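# Run lathe cell work order and sort the parts

## Task

Acting as the lathe cell's operator, with the previous shift's leftovers unchecked, complete the work order and place the good part in the good tray. Any cut part that fails goes to the rework tray if further cutting can still fix it, otherwise to the scrap tray. At the end, machine and gauge must both be idle with no alarm, the lathe door shut, and nothing loose left inside the lathe.

## Robot and tools

ROBOT. One 6-joint arm with a two-finger gripper whose fingers can fold. Joint order everywhere: waist, shoulder, elbow, forearm roll, wrist pitch, wrist roll. Scene frame: origin on the table top under the arm base, +z up, +y to the left when looking along +x. The lathe sits behind the base toward -x, with its chuck facing +y. Results report end_effector_position (m) and end_effector_quat_wxyz for the point between the closed pads; fingers point along gripper +z and open along its y. Fingertips stick out about 33 mm past that point at small gaps, about 9 mm when fully open. Printed poses can be off by a few cm.

ROWS. Every motion command is a row of 9 numbers, each in [-1, 1]: six joint values, then gripper position, force_limit, speed. The joint values are offsets, not poses: each is added to the Joint targets as they stood when the call began (not to the previous row). Scale: 1.0 = 1.553 rad for waist and shoulder, 2.33 rad for elbow, 2.913 rad for the three wrist joints. Stated joint ranges: elbow -2.792 to 2.792 rad, all others -6.283 to 6.283; asking more than 0.010 rad past an end gets the call refused. Gripper position is absolute: +1 open (140 mm), pads touch near -0.8, -1 closes until blocked. force_limit: -1 about 14 N, 0 about 40 N, +1 about 58 N (slow close); faster closes press harder. speed: -1 about 30 mm/s, 0 about 140, +1 about 250. To keep the gripper unchanged, resend the same three numbers; a 0 is a real command.

execute_actions: actions = list with one action holding any of rows (up to 15, one per 1/30 s step), steps (1 to 450, default 15), until, and device commands (machine, gauge). After the last row the arm keeps heading to that row's target. until stops the action early on device fields only, e.g. {"machine": {"state": "done"}}, numbers need a comparison like [">=", 2]; {"all": {"status": "ended"}} or {"any": {"status": "ended"}} watch motions. An empty actions list just reports state. cameras picks images (cam_chuck, cam_high, cam_low, cam_machine, cam_wrist).

move: target is one row or up to 15 rows, all counted from the same starting Joint targets; speed in rad/s (0.01 to 3.92, default 0.5, too fast for touching); blend in rad rounds corners; stop_force (10 to 80 N) ends the path on contact, with zero resetting the baseline; blocking=false returns after about 0.5 s while the move continues. Result line move: done, off_target, moving, held or fault, plus limits=held if steps were withheld. wait: seconds 0 to 10. stop: brakes a running move (devices keep going). zoom_image: camera plus region [x0, y0, x1, y1] in pixels, at most 504 x 504. show_instructions: shows reference pages (the work order). finished_scene: scene number; irreversible.

RESULT LINES. Joint positions/velocities (rad, rad/s), Joint targets (what offsets build on), Joint torques, External joint torques, Flange force in gripper axes, Tool commands, object_status (0 moving, 1 blocked while opening, 2 blocked while closing = gripping, 3 reached position/pads met), position_measured in counts (3 open, about 75 = 100 mm, 139 = 60 mm, 200 = 20 mm, 230 pads touching). Warnings: joint sent to its limit, joint command not followed, MOTOR HOT, TORQUE/FORCE/OVER-TEMPERATURE FAULT. Then machine and gauge status lines and the page line.

GRIPPING. Close with position -1 and confirm object_status 2. Grip with the outer quarter of the pads; deeper grips fold the fingers and may slip. To grip harder, raise force_limit and nudge position (-1 to -0.98); to soften, reopen and close slowly. Pushing fingertips straight into a surface folds them.

MACHINE. Command with a dict or a list of up to 8 dicts: door shut/open, chuck clamp/open, page, register+value+write together (value -9999 to 9999, lengths mm, x as diameter, machine coordinates not positive), and keys cycle_start, feed_hold, reset, home, probe, tool_set, tool_change, air_blast, plus stop. Cycle start needs door shut, chuck clamped, turret at load place, a stored program number, no alarm. The door and chuck lock while running and up to 3.2 s after while the spindle coasts. Status fields: state (idle, running, done, alarm, busy, held), door_state, chuck_state (clamped means gripping a slug of the job's diameter), seat_state (home = slug seated on all three steps; trust only after clamping), entry, alarm, and the page values (tool offsets, program revisions, load_peak, cycles, probe results). Only reset or an alarm ends a cycle early; home brings the turret back. Check the last shift's state: offsets, program revision, leftover slugs or chips.

GAUGE. Two nests: bare level V-blocks for a straight piece, violet stepped ones for a piece with a thinner free end, thick end against the turquoise stop. One piece at a time, level, at rest, not touched by the robot. {"gauge": {"measure": true}} reads for about 12 s; readings count rises and no_1 to no_20 give the sheet rows in mm. stop aborts.

AVOID. Never reach into the lathe while a program or cycle runs, is held, or the spindle spins. Don't drop parts, release them while moving, slam, or push hard: 144 N or joint torque limits (waist/shoulder 309, elbow 145, wrists 40.9 N m) trigger a 10 s stop. The arm is stiff, so aim just short of contacts and use slow moves with stop_force. Nothing may fall off the table or into the chip pan. Keep heavy parts gripped near their middle and limit stretched holds to avoid motor heat.

Each tool is called after "Emit:" as name(argument=value, ...) on one line, values as JSON.

Reference images:

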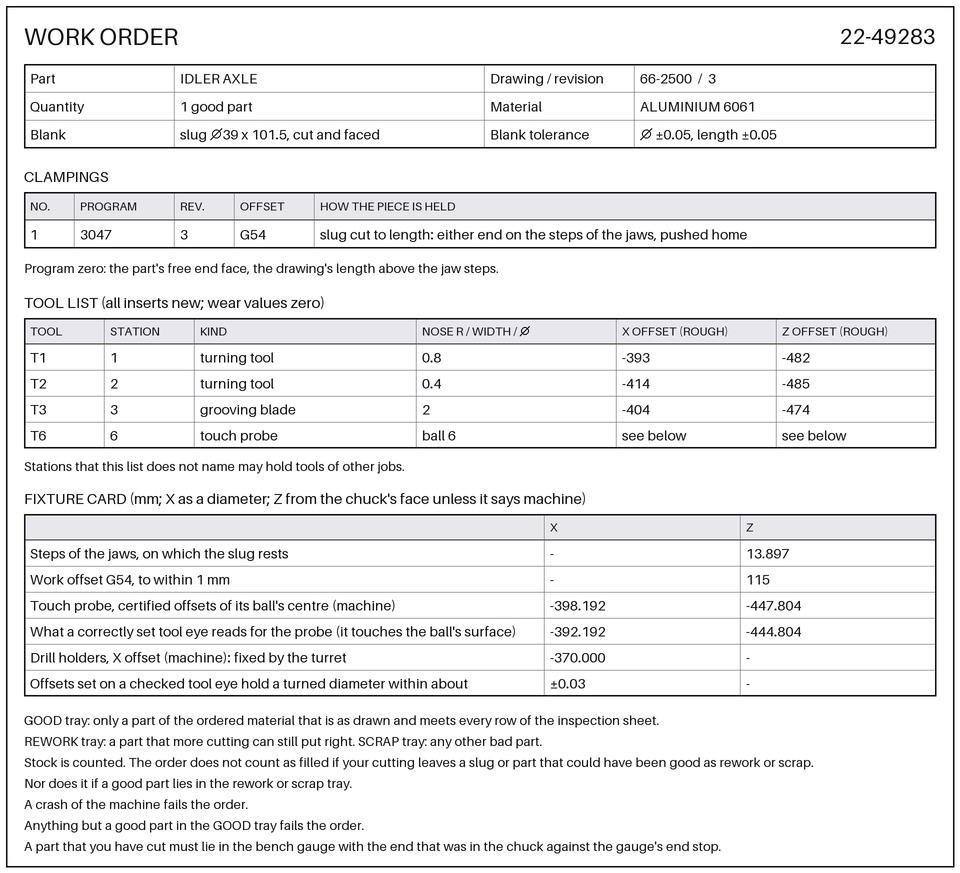

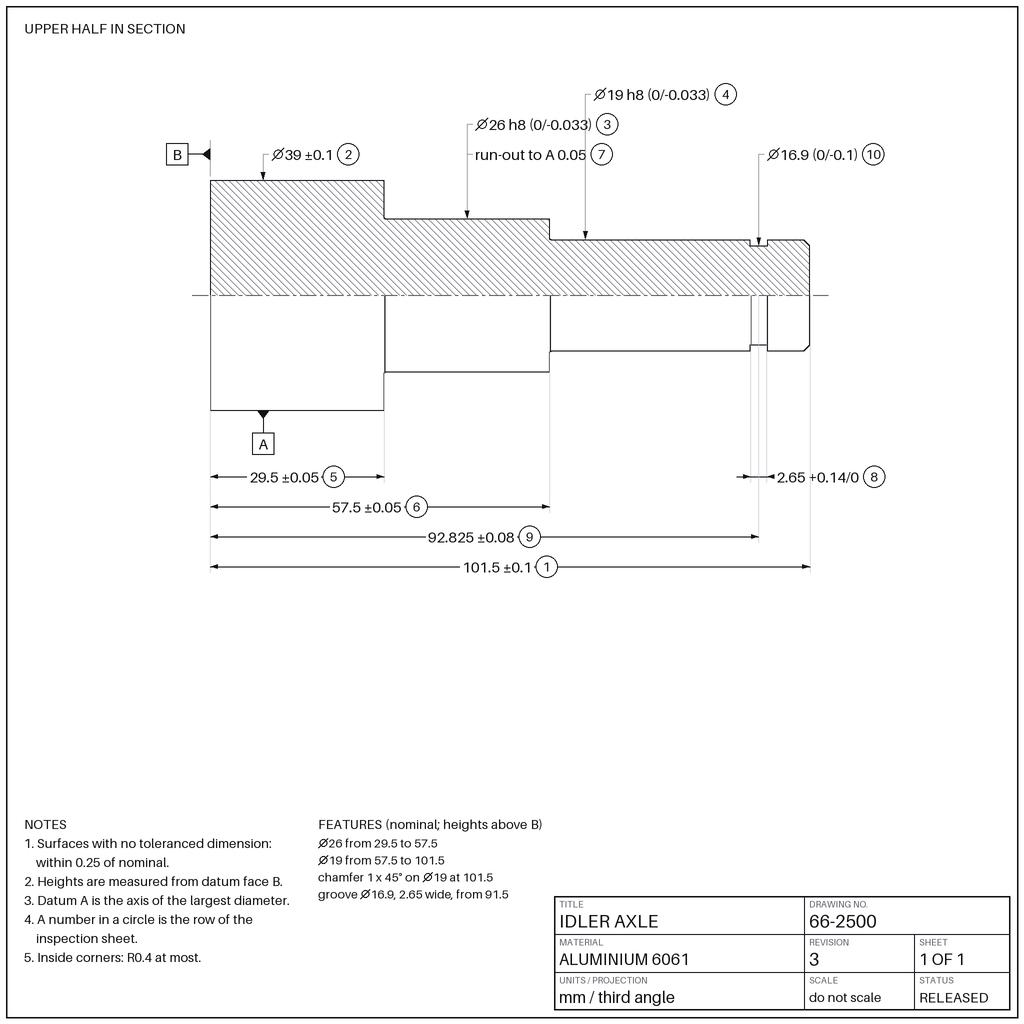

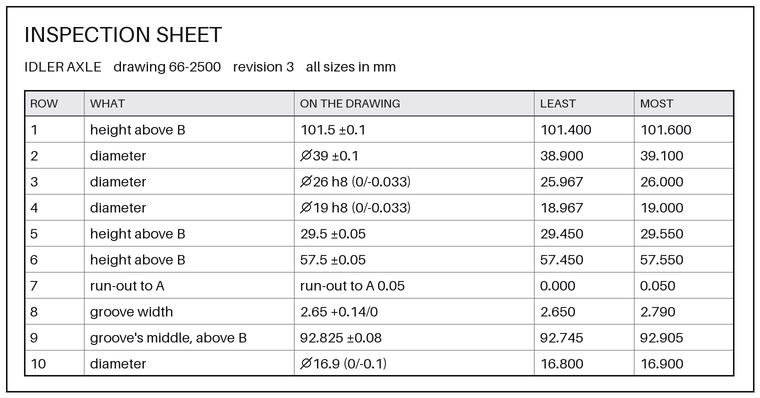

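## Session

Emit:
execute_actions(actions=[])

Scene clock: 0.00 s.
end_effector_position=(+0.4318, +0.0436, +0.4002) position_measured=3 object_status=3 end_effector_quat_wxyz=(-0.012, +0.707, -0.707, +0.008)
Joint positions: [0.037 -0.211 1.886 3.142 -1.442 0.024]
Joint velocities: within noise
Joint torques (N m): no reading
External joint torques (N m): no reading
Flange force (N): no reading
Joint targets: [0.037 -0.211 1.886 3.142 -1.442 0.024]
Tool commands: gripper/position=+1.0 gripper/force_limit=+1.0 gripper/speed=+1.0
machine.work_offsets: g54_z=+135.961 g55_z=+0.000
machine: state=done door_state=shut chuck_state=clamped seat_state=home door_answer=taken chuck_answer=taken page=work_offsets entry=no_entry entries=0 alarm=no_alarm queue=idle queue_left=0
gauge: readings=0

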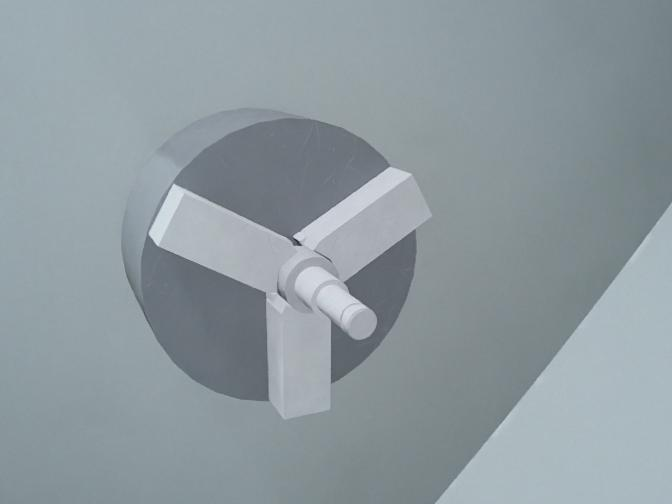

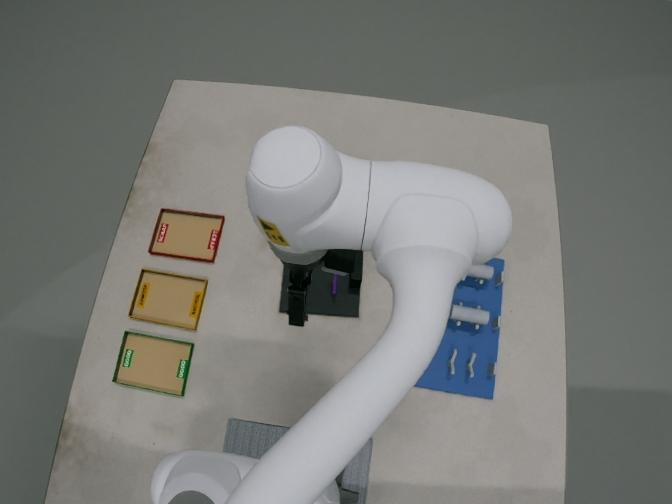

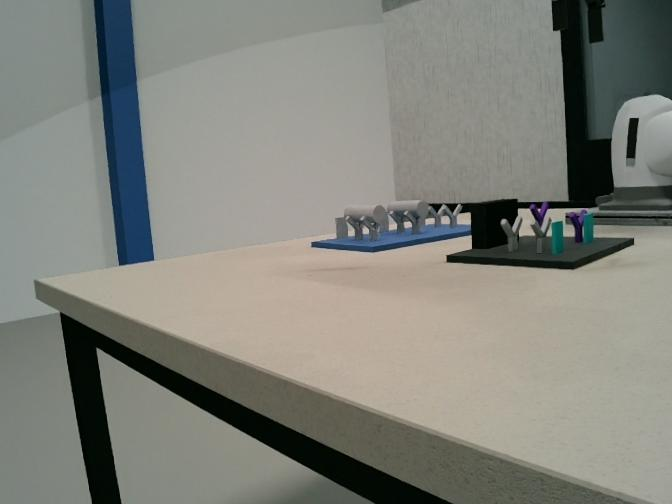

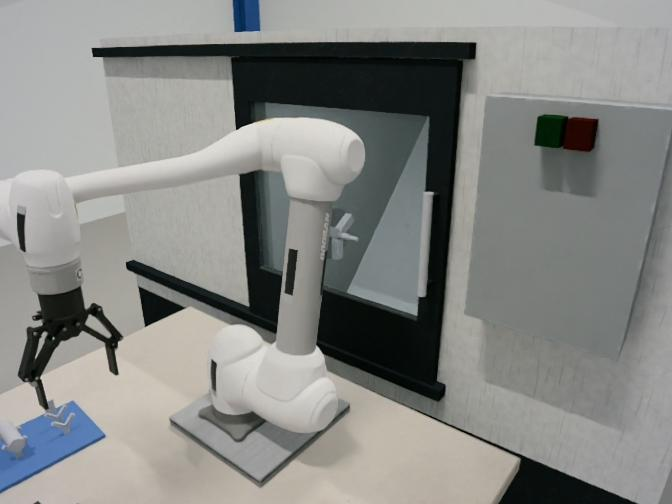

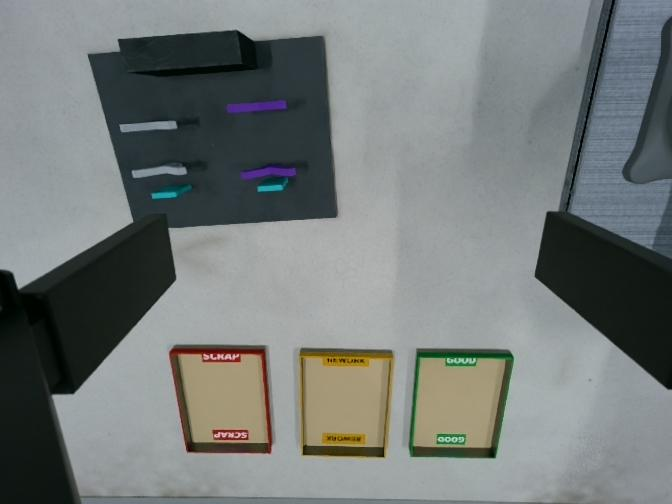

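Emit:
execute_actions(actions=[{"machine":{"page":"tools"},"steps":2}], cameras=[])

Emit:
execute_actions(actions=[{"machine":{"page":"program"},"steps":2}], cameras=[])

Emit:
execute_actions(actions=[{"machine":{"page":"position"},"steps":2}], cameras=[])

Emit:
execute_actions(actions=[{"machine":{"page":"measuring"},"steps":2}], cameras=[])

Emit:
zoom_image(camera="cam_high", region=[380, 220, 540, 420])

Emit:
zoom_image(camera="cam_low", region=[300, 160, 650, 290])

Emit:
zoom_image(camera="cam_chuck", region=[250, 220, 410, 350])

Scene clock: 7.73 s.
end_effector_position=(+0.4318, +0.0436, +0.4002) position_measured=3 object_status=3 end_effector_quat_wxyz=(-0.012, +0.707, -0.707, +0.008)
Joint positions: [0.037 -0.211 1.886 3.142 -1.442 0.024]
Joint velocities: within noise
Joint torques (N m): [-1.24 -19.58 -44.54 -4.69 0.21 -0.29]
External joint torques (N m): [1.27 -0.39 2.68 0.36 -0.14 0.29]
Flange force (N): [-3.2 4.4 4.0]
Joint targets: [0.037 -0.211 1.886 3.142 -1.442 0.024]
Tool commands: gripper/position=+1.0 gripper/force_limit=+1.0 gripper/speed=+1.0
machine.tools: t1_x=-393.212 t1_x_wear=+0.000 t1_z=-482.253 t1_z_wear=+0.000 t1_radius=+0.800 t1_station=+1.000 t2_x=-412.446 t2_x_wear=+0.000 t2_z=-485.057 t2_z_wear=+0.000 t2_radius=+0.400 t2_station=+2.000 t3_x=-404.422 t3_x_wear=+0.000 t3_z=-473.516 t3_z_wear=+0.000 t3_radius=+0.000 t3_station=+3.000 t4_x=-370.000 t4_x_wear=+0.000 t4_z=-422.810 t4_z_wear=+0.000 t4_radius=+0.000 t4_station=+4.000 t5_x=-409.394 t5_x_wear=+0.000 t5_z=-420.547 t5_z_wear=+0.000 t5_radius=+0.400 t5_station=+5.000 t6_x=-398.192 t6_x_wear=+0.000 t6_z=-447.804 t6_z_wear=+0.000 t6_radius=+3.000 t6_station=+6.000
machine: state=done door_state=shut chuck_state=clamped seat_state=home door_answer=taken chuck_answer=taken page=tools entry=no_entry entries=0 alarm=no_alarm queue=done queue_left=0
gauge: readings=0
No camera images: "cameras" was empty.

Scene clock: 8.00 s.
end_effector_position=(+0.4318, +0.0436, +0.4002) position_measured=3 object_status=3 end_effector_quat_wxyz=(-0.012, +0.707, -0.707, +0.008)
Joint positions: [0.037 -0.211 1.886 3.142 -1.442 0.024]
Joint velocities: within noise
Joint torques (N m): [-1.54 -19.72 -44.42 -4.64 0.17 -0.24]
External joint torques (N m): [1.56 0.22 2.56 0.32 -0.09 0.24]
Flange force (N): [-3.9 3.2 4.0]
Joint targets: [0.037 -0.211 1.886 3.142 -1.442 0.024]
Tool commands: gripper/position=+1.0 gripper/force_limit=+1.0 gripper/speed=+1.0
machine.program: program=+3047 tool_call=+1 tool_in_place=+0 program_revision=+3 program_offset=+54 load_peak=+0 stored1_number=+5772 stored1_revision=+2 stored2_number=+3047 stored2_revision=+3 stored3_number=+4243 stored3_revision=+4 stored4_number=+0 stored4_revision=+0 cycles=+1
machine: state=done door_state=shut chuck_state=clamped seat_state=home door_answer=taken chuck_answer=taken page=program entry=no_entry entries=0 alarm=no_alarm queue=done queue_left=0
gauge: readings=0
No camera images: "cameras" was empty.

Scene clock: 8.27 s.
end_effector_position=(+0.4318, +0.0436, +0.4002) position_measured=3 object_status=3 end_effector_quat_wxyz=(-0.012, +0.707, -0.707, +0.008)
Joint positions: [0.037 -0.211 1.886 3.142 -1.442 0.024]
Joint velocities: within noise
Joint torques (N m): [-1.07 -19.21 -44.34 -4.65 0.21 -0.22]
External joint torques (N m): [0.98 -0.05 2.75 0.35 -0.14 0.22]
Flange force (N): [-2.4 3.9 4.2]
Joint targets: [0.037 -0.211 1.886 3.142 -1.442 0.024]
Tool commands: gripper/position=+1.0 gripper/force_limit=+1.0 gripper/speed=+1.0
machine.position: pos_x=+0.000 pos_z=+0.000
machine: state=done door_state=shut chuck_state=clamped seat_state=home door_answer=taken chuck_answer=taken page=position entry=no_entry entries=0 alarm=no_alarm queue=done queue_left=0
gauge: readings=0
No camera images: "cameras" was empty.

Scene clock: 8.53 s.
end_effector_position=(+0.4318, +0.0436, +0.4002) position_measured=3 object_status=3 end_effector_quat_wxyz=(-0.012, +0.707, -0.707, +0.008)
Joint positions: [0.037 -0.211 1.886 3.142 -1.442 0.024]
Joint velocities: within noise
Joint torques (N m): [-1.02 -20.36 -44.63 -4.62 0.21 -0.21]
External joint torques (N m): [1.11 0.17 2.72 0.29 -0.15 0.2]
Flange force (N): [-2.7 3.5 4.2]
Joint targets: [0.037 -0.211 1.886 3.142 -1.442 0.024]
Tool commands: gripper/position=+1.0 gripper/force_limit=+1.0 gripper/speed=+1.0
machine.measuring: probe_x=+0.000 probe_z=+0.000 probe_move_x=+0.000 probe_move_z=+0.000 probe_radius=+2.992 eye_x=+61.702 eye_z=+148.303 probe_touched=+0 probe_found_x=+0.000 probe_found_z=+0.000 set_x=+0.000 set_z=+0.000
machine: state=done door_state=shut chuck_state=clamped seat_state=home door_answer=taken chuck_answer=taken page=measuring entry=no_entry entries=0 alarm=no_alarm queue=done queue_left=0
gauge: readings=0
No camera images: "cameras" was empty.

Scaled by 2.520 from the camera's 672x504 image, which has a finer 960x720 frame.

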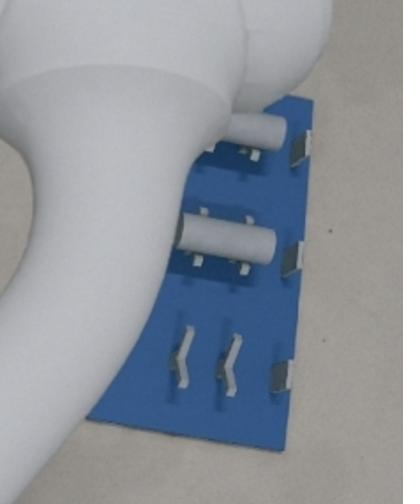

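Scaled by 1.440 from the camera's 672x504 image, which has a finer 960x720 frame.

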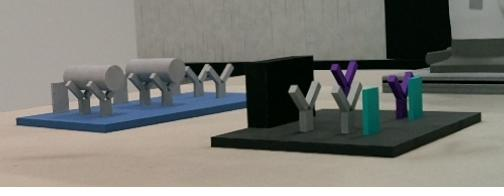

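Scaled by 3.150 from the camera's 672x504 image, which has a finer 960x720 frame.

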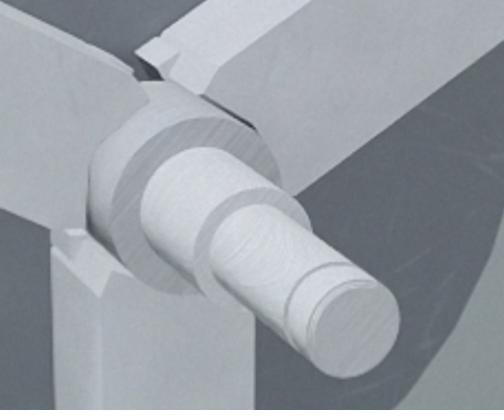

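Emit:
execute_actions(actions=[{"machine":[{"register":"tool_call","value":6,"write":true},{"tool_change":true},{"tool_set":true}],"steps":450,"until":{"machine":{"queue":["!=","running"]}}}], cameras=["cam_chuck","cam_machine"])

Scene clock: 36.13 s.
end_effector_position=(+0.4318, +0.0436, +0.4002) position_measured=3 object_status=3 end_effector_quat_wxyz=(-0.012, +0.707, -0.707, +0.008)
Joint positions: [0.037 -0.211 1.886 3.142 -1.442 0.024]
Joint velocities: within noise
Joint torques (N m): [-1.04 -20.35 -44.4 -4.6 0.14 -0.18]
External joint torques (N m): [0.99 0.95 2.81 0.3 -0.08 0.18]
Flange force (N): [-2.5 2.2 4.7]
Joint targets: [0.037 -0.211 1.886 3.142 -1.442 0.024]
Tool commands: gripper/position=+1.0 gripper/force_limit=+1.0 gripper/speed=+1.0
machine.measuring: probe_x=+0.000 probe_z=+0.000 probe_move_x=+0.000 probe_move_z=+0.000 probe_radius=+2.992 eye_x=+61.702 eye_z=+148.303 probe_touched=+0 probe_found_x=+0.000 probe_found_z=+0.000 set_x=+0.000 set_z=+0.000
machine: state=busy door_state=shut chuck_state=clamped seat_state=home door_answer=taken chuck_answer=taken page=measuring entry=taken entries=3 alarm=no_alarm queue=running queue_left=0
gauge: readings=0
Images, in order (width x height): cam_chuck 672x504, cam_machine 672x504.

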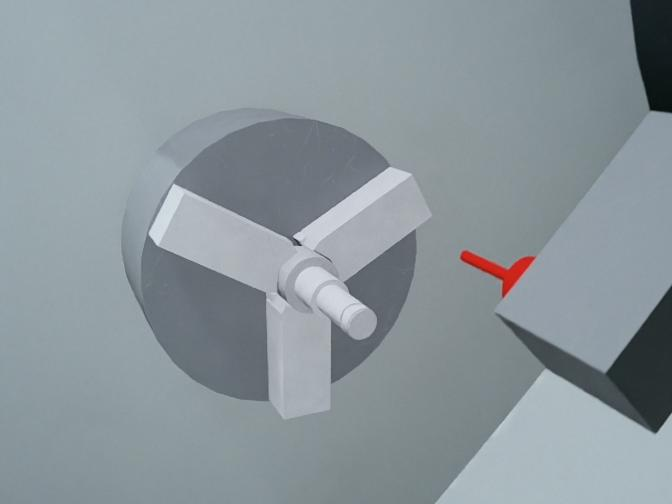

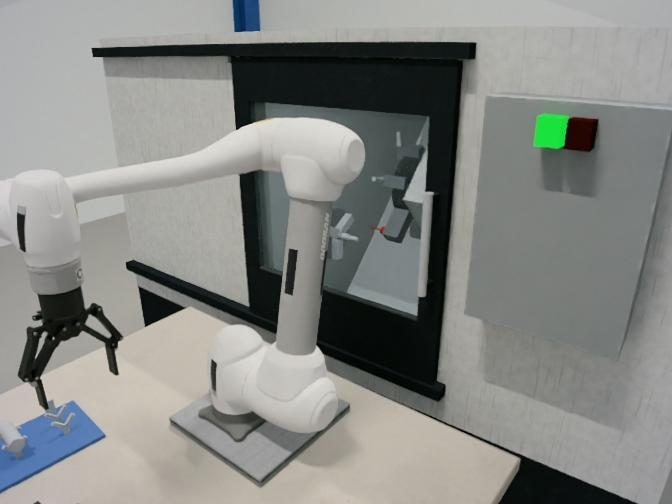

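Emit:
execute_actions(actions=[{"steps":450,"until":{"machine":{"queue":["!=","running"]}}}], cameras=["cam_chuck","cam_machine"])

Scene clock: 39.33 s.
end_effector_position=(+0.4318, +0.0436, +0.4002) position_measured=3 object_status=3 end_effector_quat_wxyz=(-0.012, +0.707, -0.707, +0.008)
Joint positions: [0.037 -0.211 1.886 3.142 -1.442 0.024]
Joint velocities: within noise
Joint torques (N m): [-0.77 -19.96 -44.31 -4.68 0.25 -0.24]
External joint torques (N m): [0.73 -0.1 2.41 0.34 -0.19 0.24]
Flange force (N): [-1.9 3.5 3.6]
Joint targets: [0.037 -0.211 1.886 3.142 -1.442 0.024]
Tool commands: gripper/position=+1.0 gripper/force_limit=+1.0 gripper/speed=+1.0
machine.measuring: probe_x=+0.000 probe_z=+0.000 probe_move_x=+0.000 probe_move_z=+0.000 probe_radius=+2.992 eye_x=+61.702 eye_z=+148.303 probe_touched=+0 probe_found_x=+0.000 probe_found_z=+0.000 set_x=-392.195 set_z=-444.807
machine: state=done door_state=shut chuck_state=clamped seat_state=home door_answer=taken chuck_answer=taken page=measuring entry=taken entries=3 alarm=no_alarm queue=done queue_left=0
gauge: readings=0
Images, in order (width x height): cam_chuck 672x504, cam_machine 672x504.

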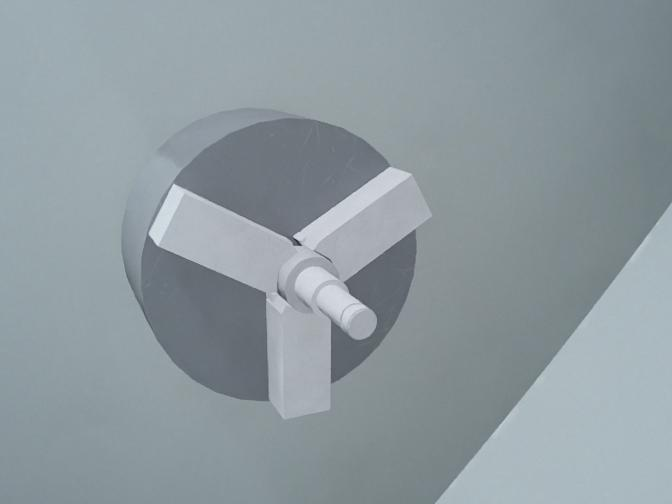

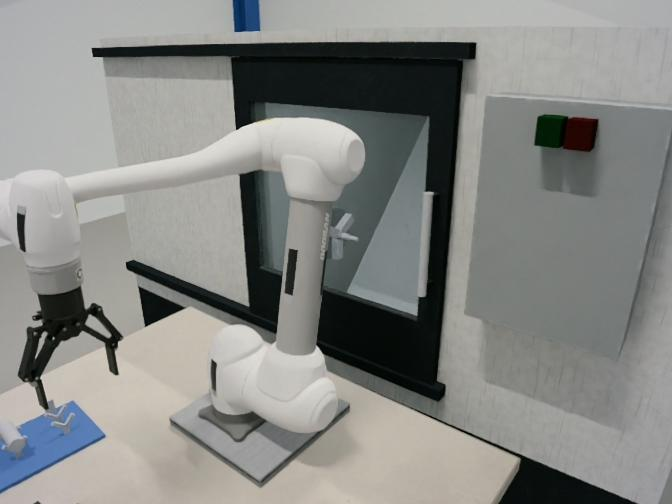

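Emit:
execute_actions(actions=[{"machine":[{"register":"tool_call","value":1,"write":true},{"tool_change":true},{"tool_set":true}],"steps":450,"until":{"machine":{"queue":["!=","running"]}}}], cameras=["cam_machine","cam_chuck"])

Emit:
execute_actions(actions=[{"steps":450,"until":{"machine":{"queue":["!=","running"]}}}], cameras=[])

Emit:
execute_actions(actions=[{"machine":[{"register":"tool_call","value":2,"write":true},{"tool_change":true},{"tool_set":true}],"steps":450,"until":{"machine":{"queue":["!=","running"]}}}], cameras=["cam_machine","cam_chuck"])

Emit:
execute_actions(actions=[{"steps":450,"until":{"machine":{"queue":["!=","running"]}}}], cameras=[])

Emit:
execute_actions(actions=[{"machine":[{"register":"tool_call","value":3,"write":true},{"tool_change":true},{"tool_set":true}],"steps":450,"until":{"machine":{"queue":["!=","running"]}}}], cameras=["cam_machine","cam_chuck"])

Emit:
execute_actions(actions=[{"steps":450,"until":{"machine":{"queue":["!=","running"]}}}], cameras=["cam_wrist"])

Scene clock: 64.63 s.
end_effector_position=(+0.4318, +0.0436, +0.4002) position_measured=3 object_status=3 end_effector_quat_wxyz=(-0.012, +0.707, -0.707, +0.008)
Joint positions: [0.037 -0.211 1.886 3.142 -1.442 0.024]
Joint velocities: within noise
Joint torques (N m): [-1.32 -19.94 -44.4 -4.64 0.14 -0.28]
External joint torques (N m): [1.26 0.01 2.43 0.3 -0.07 0.28]
Flange force (N): [-3.3 3.3 3.8]
Joint targets: [0.037 -0.211 1.886 3.142 -1.442 0.024]
Tool commands: gripper/position=+1.0 gripper/force_limit=+1.0 gripper/speed=+1.0
machine.measuring: probe_x=+0.000 probe_z=+0.000 probe_move_x=+0.000 probe_move_z=+0.000 probe_radius=+2.992 eye_x=+61.702 eye_z=+148.303 probe_touched=+0 probe_found_x=+0.000 probe_found_z=+0.000 set_x=-392.195 set_z=-444.807
machine: state=busy door_state=shut chuck_state=clamped seat_state=home door_answer=taken chuck_answer=taken page=measuring entry=taken entries=6 alarm=no_alarm queue=running queue_left=0
gauge: readings=0
Images, in order (width x height): cam_chuck 672x504, cam_machine 672x504.

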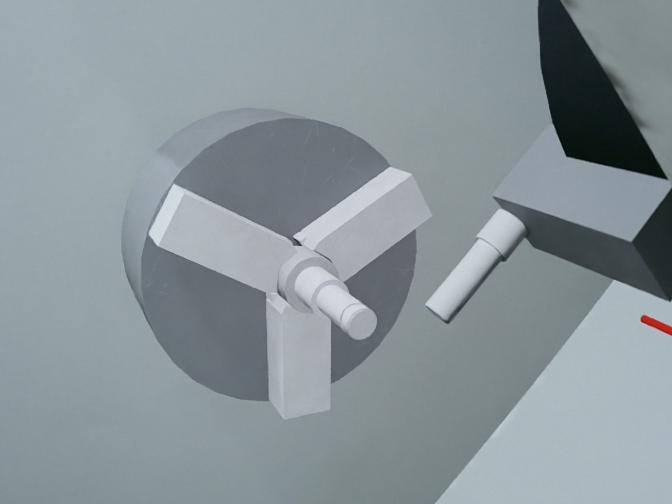

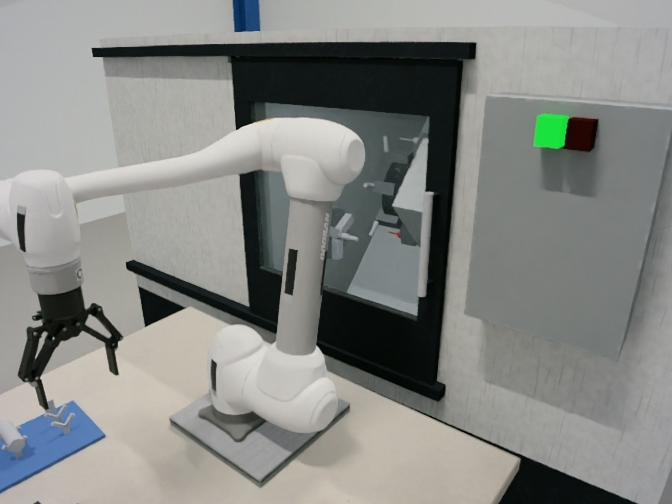

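Scene clock: 68.23 s.
end_effector_position=(+0.4318, +0.0436, +0.4002) position_measured=3 object_status=3 end_effector_quat_wxyz=(-0.012, +0.707, -0.707, +0.008)
Joint positions: [0.037 -0.211 1.886 3.142 -1.442 0.024]
Joint velocities: within noise
Joint torques (N m): [-0.9 -19.28 -44.67 -4.56 0.21 -0.26]
External joint torques (N m): [1.02 -0.71 2.91 0.24 -0.15 0.26]
Flange force (N): [-2.4 5.2 4.3]
Joint targets: [0.037 -0.211 1.886 3.142 -1.442 0.024]
Tool commands: gripper/position=+1.0 gripper/force_limit=+1.0 gripper/speed=+1.0
machine.measuring: probe_x=+0.000 probe_z=+0.000 probe_move_x=+0.000 probe_move_z=+0.000 probe_radius=+2.992 eye_x=+61.702 eye_z=+148.303 probe_touched=+0 probe_found_x=+0.000 probe_found_z=+0.000 set_x=-393.214 set_z=-482.255
machine: state=done door_state=shut chuck_state=clamped seat_state=home door_answer=taken chuck_answer=taken page=measuring entry=taken entries=6 alarm=no_alarm queue=done queue_left=0
gauge: readings=0
No camera images: "cameras" was empty.

Scene clock: 83.43 s.
end_effector_position=(+0.4318, +0.0436, +0.4002) position_measured=3 object_status=3 end_effector_quat_wxyz=(-0.012, +0.707, -0.707, +0.008)
Joint positions: [0.037 -0.211 1.886 3.142 -1.442 0.024]
Joint velocities: within noise
Joint torques (N m): [-1.03 -19.97 -44.39 -4.65 0.18 -0.29]
External joint torques (N m): [0.84 0.32 2.62 0.32 -0.12 0.29]
Flange force (N): [-2.3 3.0 4.1]
Joint targets: [0.037 -0.211 1.886 3.142 -1.442 0.024]
Tool commands: gripper/position=+1.0 gripper/force_limit=+1.0 gripper/speed=+1.0
machine.measuring: probe_x=+0.000 probe_z=+0.000 probe_move_x=+0.000 probe_move_z=+0.000 probe_radius=+2.992 eye_x=+61.702 eye_z=+148.303 probe_touched=+0 probe_found_x=+0.000 probe_found_z=+0.000 set_x=-393.214 set_z=-482.255
machine: state=busy door_state=shut chuck_state=clamped seat_state=home door_answer=taken chuck_answer=taken page=measuring entry=taken entries=9 alarm=no_alarm queue=running queue_left=0
gauge: readings=0
Images, in order (width x height): cam_chuck 672x504, cam_machine 672x504.

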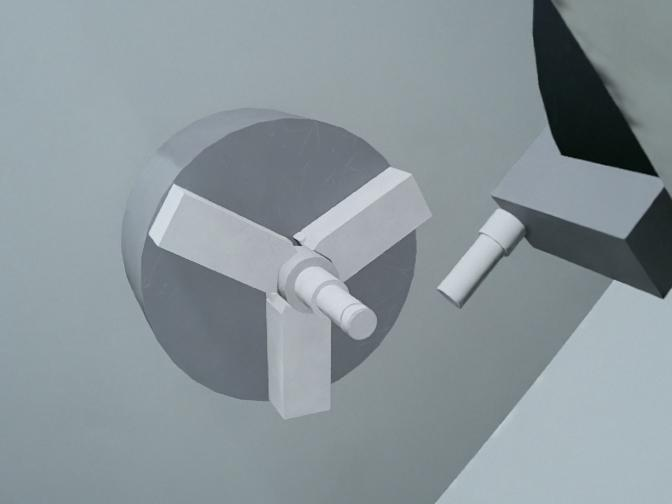

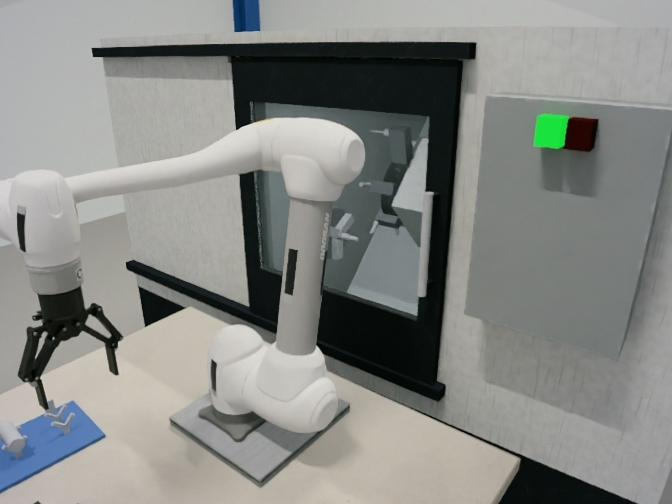

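Scene clock: 87.10 s.
end_effector_position=(+0.4318, +0.0436, +0.4002) position_measured=3 object_status=3 end_effector_quat_wxyz=(-0.012, +0.707, -0.707, +0.008)
Joint positions: [0.037 -0.211 1.886 3.142 -1.442 0.024]
Joint velocities: within noise
Joint torques (N m): [-1.48 -19.71 -44.35 -4.68 0.15 -0.27]
External joint torques (N m): [1.51 -0.15 2.64 0.37 -0.09 0.27]
Flange force (N): [-3.8 3.9 4.1]
Joint targets: [0.037 -0.211 1.886 3.142 -1.442 0.024]
Tool commands: gripper/position=+1.0 gripper/force_limit=+1.0 gripper/speed=+1.0
machine.measuring: probe_x=+0.000 probe_z=+0.000 probe_move_x=+0.000 probe_move_z=+0.000 probe_radius=+2.992 eye_x=+61.702 eye_z=+148.303 probe_touched=+0 probe_found_x=+0.000 probe_found_z=+0.000 set_x=-414.501 set_z=-485.060
machine: state=done door_state=shut chuck_state=clamped seat_state=home door_answer=taken chuck_answer=taken page=measuring entry=taken entries=9 alarm=no_alarm queue=done queue_left=0
gauge: readings=0
No camera images: "cameras" was empty.

Scene clock: 102.30 s.
end_effector_position=(+0.4318, +0.0436, +0.4002) position_measured=3 object_status=3 end_effector_quat_wxyz=(-0.012, +0.707, -0.707, +0.008)
Joint positions: [0.037 -0.211 1.886 3.142 -1.442 0.024]
Joint velocities: within noise
Joint torques (N m): [-0.65 -19.78 -44.48 -4.69 0.15 -0.17]
External joint torques (N m): [0.6 -0.24 2.52 0.35 -0.08 0.16]
Flange force (N): [-1.4 3.8 3.9]
Joint targets: [0.037 -0.211 1.886 3.142 -1.442 0.024]
Tool commands: gripper/position=+1.0 gripper/force_limit=+1.0 gripper/speed=+1.0
machine.measuring: probe_x=+0.000 probe_z=+0.000 probe_move_x=+0.000 probe_move_z=+0.000 probe_radius=+2.992 eye_x=+61.702 eye_z=+148.303 probe_touched=+0 probe_found_x=+0.000 probe_found_z=+0.000 set_x=-414.501 set_z=-485.060
machine: state=busy door_state=shut chuck_state=clamped seat_state=home door_answer=taken chuck_answer=taken page=measuring entry=taken entries=12 alarm=no_alarm queue=running queue_left=0
gauge: readings=0
Images, in order (width x height): cam_chuck 672x504, cam_machine 672x504.

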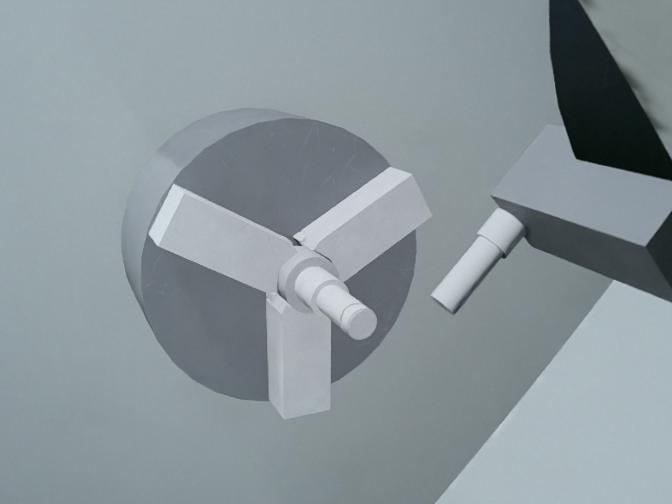

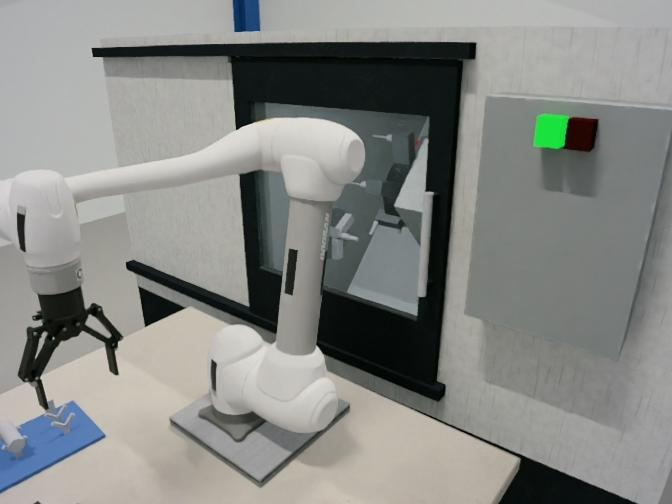

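Scene clock: 105.67 s.
end_effector_position=(+0.4318, +0.0436, +0.4002) position_measured=3 object_status=3 end_effector_quat_wxyz=(-0.012, +0.707, -0.707, +0.008)
Joint positions: [0.037 -0.211 1.886 3.142 -1.442 0.024]
Joint velocities: within noise
Joint torques (N m): [-1.17 -20.12 -44.5 -4.56 0.16 -0.21]
External joint torques (N m): [1.18 0.63 2.84 0.26 -0.09 0.2]
Flange force (N): [-2.9 2.8 4.6]
Joint targets: [0.037 -0.211 1.886 3.142 -1.442 0.024]
Tool commands: gripper/position=+1.0 gripper/force_limit=+1.0 gripper/speed=+1.0
machine.measuring: probe_x=+0.000 probe_z=+0.000 probe_move_x=+0.000 probe_move_z=+0.000 probe_radius=+2.992 eye_x=+61.702 eye_z=+148.303 probe_touched=+0 probe_found_x=+0.000 probe_found_z=+0.000 set_x=-404.431 set_z=-473.519
machine: state=done door_state=shut chuck_state=clamped seat_state=home door_answer=taken chuck_answer=taken page=measuring entry=taken entries=12 alarm=no_alarm queue=done queue_left=0
gauge: readings=0
Images, in order (width x height): cam_wrist 672x504.

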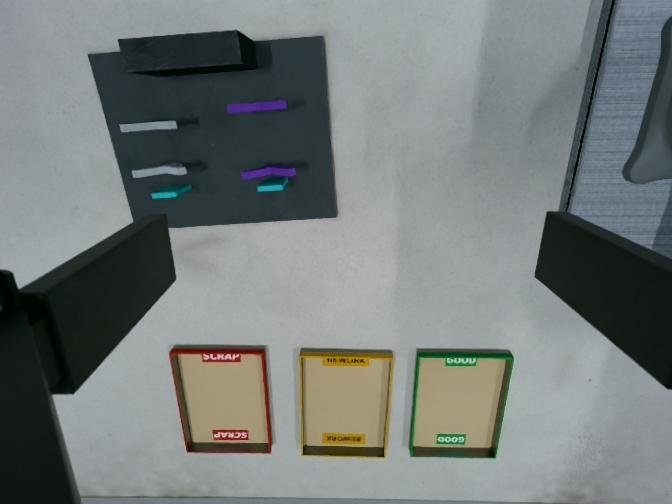

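Emit:
execute_actions(actions=[{"machine":[{"register":"tool_call","value":6,"write":true},{"tool_change":true},{"register":"probe_z","value":130,"write":true},{"register":"probe_move_z","value":-20,"write":true},{"probe":true}],"steps":450,"until":{"machine":{"queue":["!=","running"]}}}], cameras=["cam_machine","cam_chuck"])

Emit:
execute_actions(actions=[{"steps":450,"until":{"machine":{"queue":["!=","running"]}}}], cameras=["cam_chuck"])

Scene clock: 140.27 s.
end_effector_position=(+0.4318, +0.0436, +0.4002) position_measured=3 object_status=3 end_effector_quat_wxyz=(-0.012, +0.707, -0.707, +0.008)
Joint positions: [0.037 -0.211 1.886 3.142 -1.442 0.024]
Joint velocities: within noise
Joint torques (N m): [-1.18 -19.83 -44.45 -4.68 0.19 -0.27]
External joint torques (N m): [1.07 0.65 2.75 0.36 -0.11 0.27]
Flange force (N): [-2.9 2.7 4.4]
Joint targets: [0.037 -0.211 1.886 3.142 -1.442 0.024]
Tool commands: gripper/position=+1.0 gripper/force_limit=+1.0 gripper/speed=+1.0
machine.measuring: probe_x=+0.000 probe_z=+130.000 probe_move_x=+0.000 probe_move_z=-20.000 probe_radius=+2.992 eye_x=+61.702 eye_z=+148.303 probe_touched=+1 probe_found_x=+0.000 probe_found_z=+115.379 set_x=-404.431 set_z=-473.519
machine: state=done door_state=shut chuck_state=clamped seat_state=home door_answer=taken chuck_answer=taken page=measuring entry=taken entries=17 alarm=no_alarm queue=done queue_left=0
gauge: readings=0
Images, in order (width x height): cam_chuck 672x504, cam_machine 672x504.

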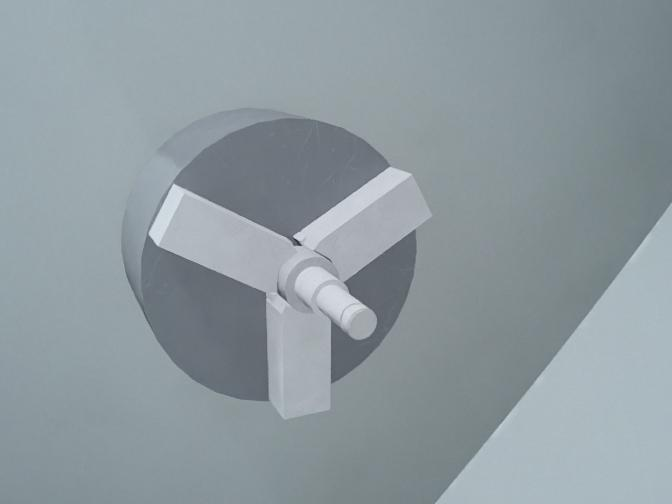

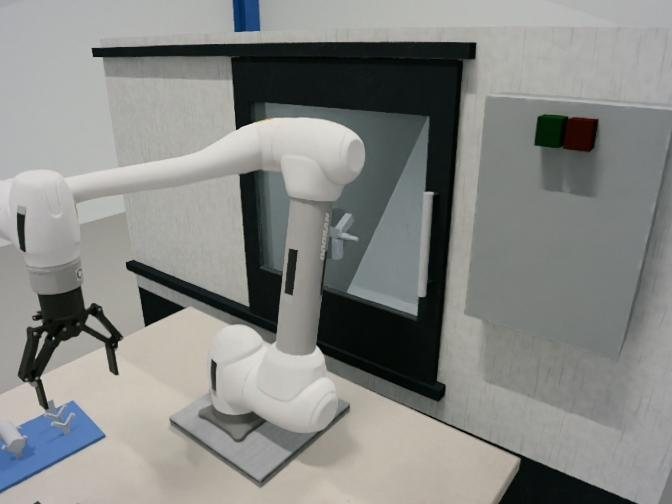

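Scene clock: 140.50 s.
end_effector_position=(+0.4318, +0.0436, +0.4002) position_measured=3 object_status=3 end_effector_quat_wxyz=(-0.012, +0.707, -0.707, +0.008)
Joint positions: [0.037 -0.211 1.886 3.142 -1.442 0.024]
Joint velocities: within noise
Joint torques (N m): [-1.34 -19.35 -44.29 -4.67 0.23 -0.22]
External joint torques (N m): [1.2 0.11 2.38 0.34 -0.14 0.22]
Flange force (N): [-3.0 3.1 3.6]
Joint targets: [0.037 -0.211 1.886 3.142 -1.442 0.024]
Tool commands: gripper/position=+1.0 gripper/force_limit=+1.0 gripper/speed=+1.0
machine.measuring: probe_x=+0.000 probe_z=+130.000 probe_move_x=+0.000 probe_move_z=-20.000 probe_radius=+2.992 eye_x=+61.702 eye_z=+148.303 probe_touched=+1 probe_found_x=+0.000 probe_found_z=+115.379 set_x=-404.431 set_z=-473.519
machine: state=done door_state=shut chuck_state=clamped seat_state=home door_answer=taken chuck_answer=taken page=measuring entry=taken entries=17 alarm=no_alarm queue=done queue_left=0
gauge: readings=0
Images, in order (width x height): cam_chuck 672x504.

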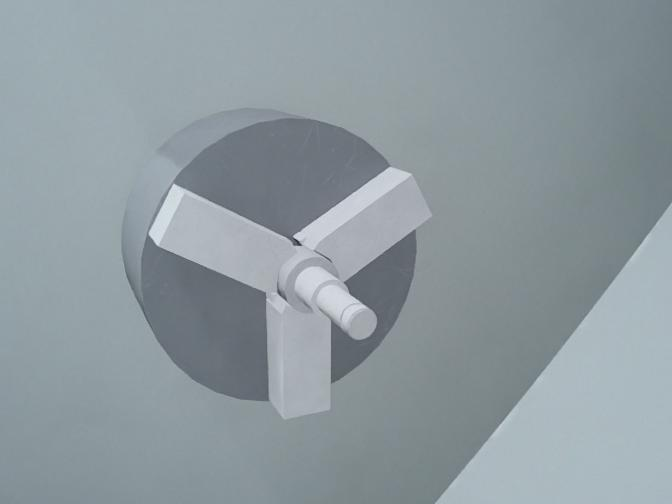

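Emit:
execute_actions(actions=[{"machine":[{"register":"probe_x","value":55,"write":true},{"register":"probe_z","value":85,"write":true},{"register":"probe_move_z","value":0,"write":true},{"register":"probe_move_x","value":-45,"write":true},{"probe":true}],"steps":450,"until":{"machine":{"queue":["!=","running"]}}}], cameras=[])

Emit:
execute_actions(actions=[{"machine":[{"register":"probe_x","value":55,"write":true},{"register":"probe_z","value":57,"write":true},{"probe":true}],"steps":450,"until":{"machine":{"queue":["!=","running"]}}}], cameras=[])

Emit:
execute_actions(actions=[{"machine":[{"register":"probe_x","value":35.6,"write":true},{"register":"probe_z","value":57,"write":true},{"register":"probe_move_x","value":0,"write":true},{"register":"probe_move_z","value":-20,"write":true},{"probe":true}],"steps":450,"until":{"machine":{"queue":["!=","running"]}}}], cameras=[])

Scene clock: 159.33 s.
end_effector_position=(+0.4318, +0.0436, +0.4002) position_measured=3 object_status=3 end_effector_quat_wxyz=(-0.012, +0.707, -0.707, +0.008)
Joint positions: [0.037 -0.211 1.886 3.142 -1.442 0.024]
Joint velocities: within noise
Joint torques (N m): [-1.28 -20.25 -44.6 -4.69 0.22 -0.25]
External joint torques (N m): [1.2 0.59 2.82 0.37 -0.15 0.25]
Flange force (N): [-3.1 2.9 4.5]
Joint targets: [0.037 -0.211 1.886 3.142 -1.442 0.024]
Tool commands: gripper/position=+1.0 gripper/force_limit=+1.0 gripper/speed=+1.0
machine.measuring: probe_x=+55.000 probe_z=+85.000 probe_move_x=-45.000 probe_move_z=+0.000 probe_radius=+2.992 eye_x=+61.702 eye_z=+148.303 probe_touched=+1 probe_found_x=+18.991 probe_found_z=+85.000 set_x=-404.431 set_z=-473.519
machine: state=done door_state=shut chuck_state=clamped seat_state=home door_answer=taken chuck_answer=taken page=measuring entry=taken entries=22 alarm=no_alarm queue=done queue_left=0
gauge: readings=0
No camera images: "cameras" was empty.

Scene clock: 166.07 s.
end_effector_position=(+0.4318, +0.0436, +0.4002) position_measured=3 object_status=3 end_effector_quat_wxyz=(-0.012, +0.707, -0.707, +0.008)
Joint positions: [0.037 -0.211 1.886 3.142 -1.442 0.024]
Joint velocities: within noise
Joint torques (N m): [-1.39 -19.57 -44.61 -4.62 0.18 -0.2]
External joint torques (N m): [1.49 -0.81 2.68 0.29 -0.12 0.2]
Flange force (N): [-3.4 5.1 4.0]
Joint targets: [0.037 -0.211 1.886 3.142 -1.442 0.024]
Tool commands: gripper/position=+1.0 gripper/force_limit=+1.0 gripper/speed=+1.0
machine.measuring: probe_x=+55.000 probe_z=+57.000 probe_move_x=-45.000 probe_move_z=+0.000 probe_radius=+2.992 eye_x=+61.702 eye_z=+148.303 probe_touched=+1 probe_found_x=+25.987 probe_found_z=+57.000 set_x=-404.431 set_z=-473.519
machine: state=done door_state=shut chuck_state=clamped seat_state=home door_answer=taken chuck_answer=taken page=measuring entry=taken entries=25 alarm=no_alarm queue=done queue_left=0
gauge: readings=0
No camera images: "cameras" was empty.

Scene clock: 173.27 s.
end_effector_position=(+0.4318, +0.0436, +0.4002) position_measured=3 object_status=3 end_effector_quat_wxyz=(-0.012, +0.707, -0.707, +0.008)
Joint positions: [0.037 -0.211 1.886 3.142 -1.442 0.024]
Joint velocities: within noise
Joint torques (N m): [-1.33 -19.26 -44.59 -4.69 0.25 -0.23]
External joint torques (N m): [1.38 -0.85 2.59 0.35 -0.18 0.22]
Flange force (N): [-3.2 5.0 3.7]
Joint targets: [0.037 -0.211 1.886 3.142 -1.442 0.024]
Tool commands: gripper/position=+1.0 gripper/force_limit=+1.0 gripper/speed=+1.0
machine.measuring: probe_x=+35.600 probe_z=+57.000 probe_move_x=+0.000 probe_move_z=-20.000 probe_radius=+2.992 eye_x=+61.702 eye_z=+148.303 probe_touched=+1 probe_found_x=+35.600 probe_found_z=+42.970 set_x=-404.431 set_z=-473.519
machine: state=done door_state=shut chuck_state=clamped seat_state=home door_answer=taken chuck_answer=taken page=measuring entry=taken entries=30 alarm=no_alarm queue=done queue_left=0
gauge: readings=0
No camera images: "cameras" was empty.

Emit:
execute_actions(actions=[{"machine":[{"register":"g54_z","value":115.397,"write":true},{"register":"t2_x","value":-414.501,"write":true},{"page":"tools","door":"open"}],"steps":150,"until":{"machine":{"door_state":"open"}}}], cameras=["cam_machine","cam_chuck"])

Emit:
zoom_image(camera="cam_machine", region=[220, 60, 470, 400])

Scene clock: 243.90 s.
end_effector_position=(+0.4318, +0.0436, +0.4002) position_measured=3 object_status=3 end_effector_quat_wxyz=(-0.012, +0.707, -0.707, +0.008)
Joint positions: [0.037 -0.211 1.886 3.142 -1.442 0.024]
Joint velocities: within noise
Joint torques (N m): [-0.76 -19.95 -44.33 -4.61 0.15 -0.27]
External joint torques (N m): [0.6 0.85 2.6 0.29 -0.07 0.27]
Flange force (N): [-1.8 2.1 4.3]
Joint targets: [0.037 -0.211 1.886 3.142 -1.442 0.024]
Tool commands: gripper/position=+1.0 gripper/force_limit=+1.0 gripper/speed=+1.0
machine.tools: t1_x=-393.212 t1_x_wear=+0.000 t1_z=-482.253 t1_z_wear=+0.000 t1_radius=+0.800 t1_station=+1.000 t2_x=-414.501 t2_x_wear=+0.000 t2_z=-485.057 t2_z_wear=+0.000 t2_radius=+0.400 t2_station=+2.000 t3_x=-404.422 t3_x_wear=+0.000 t3_z=-473.516 t3_z_wear=+0.000 t3_radius=+0.000 t3_station=+3.000 t4_x=-370.000 t4_x_wear=+0.000 t4_z=-422.810 t4_z_wear=+0.000 t4_radius=+0.000 t4_station=+4.000 t5_x=-409.394 t5_x_wear=+0.000 t5_z=-420.547 t5_z_wear=+0.000 t5_radius=+0.400 t5_station=+5.000 t6_x=-398.192 t6_x_wear=+0.000 t6_z=-447.804 t6_z_wear=+0.000 t6_radius=+3.000 t6_station=+6.000
machine: state=done door_state=open chuck_state=clamped seat_state=home door_answer=taken chuck_answer=taken page=tools entry=taken entries=32 alarm=no_alarm queue=running queue_left=0
gauge: readings=0
Images, in order (width x height): cam_chuck 672x504, cam_machine 672x504.

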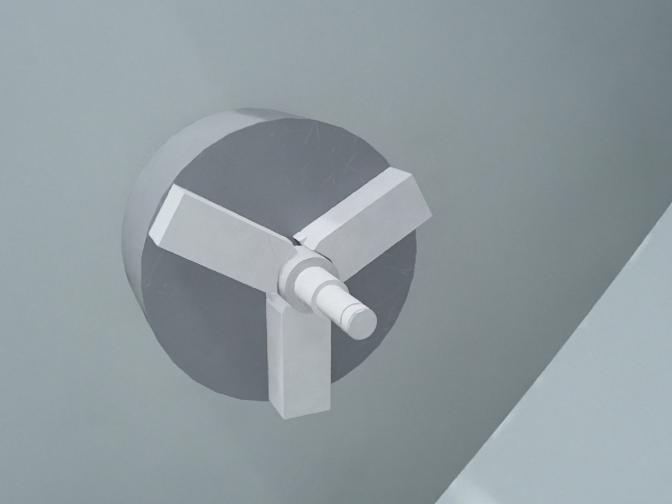

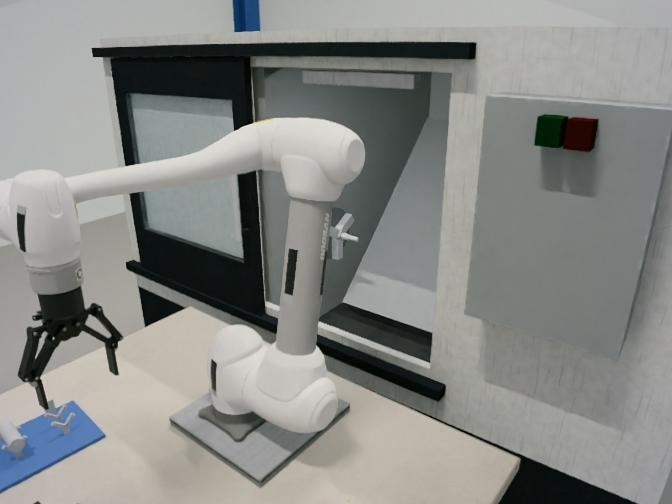

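Scaled by 1.482 from the camera's 672x504 image, which has a finer 960x720 frame.

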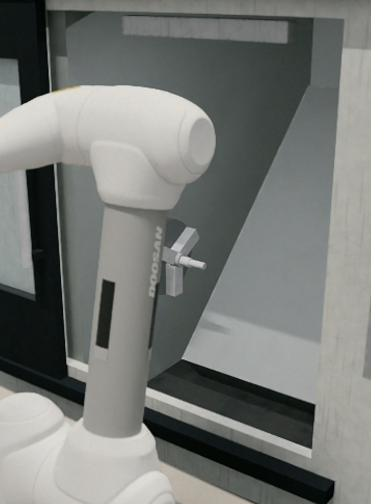

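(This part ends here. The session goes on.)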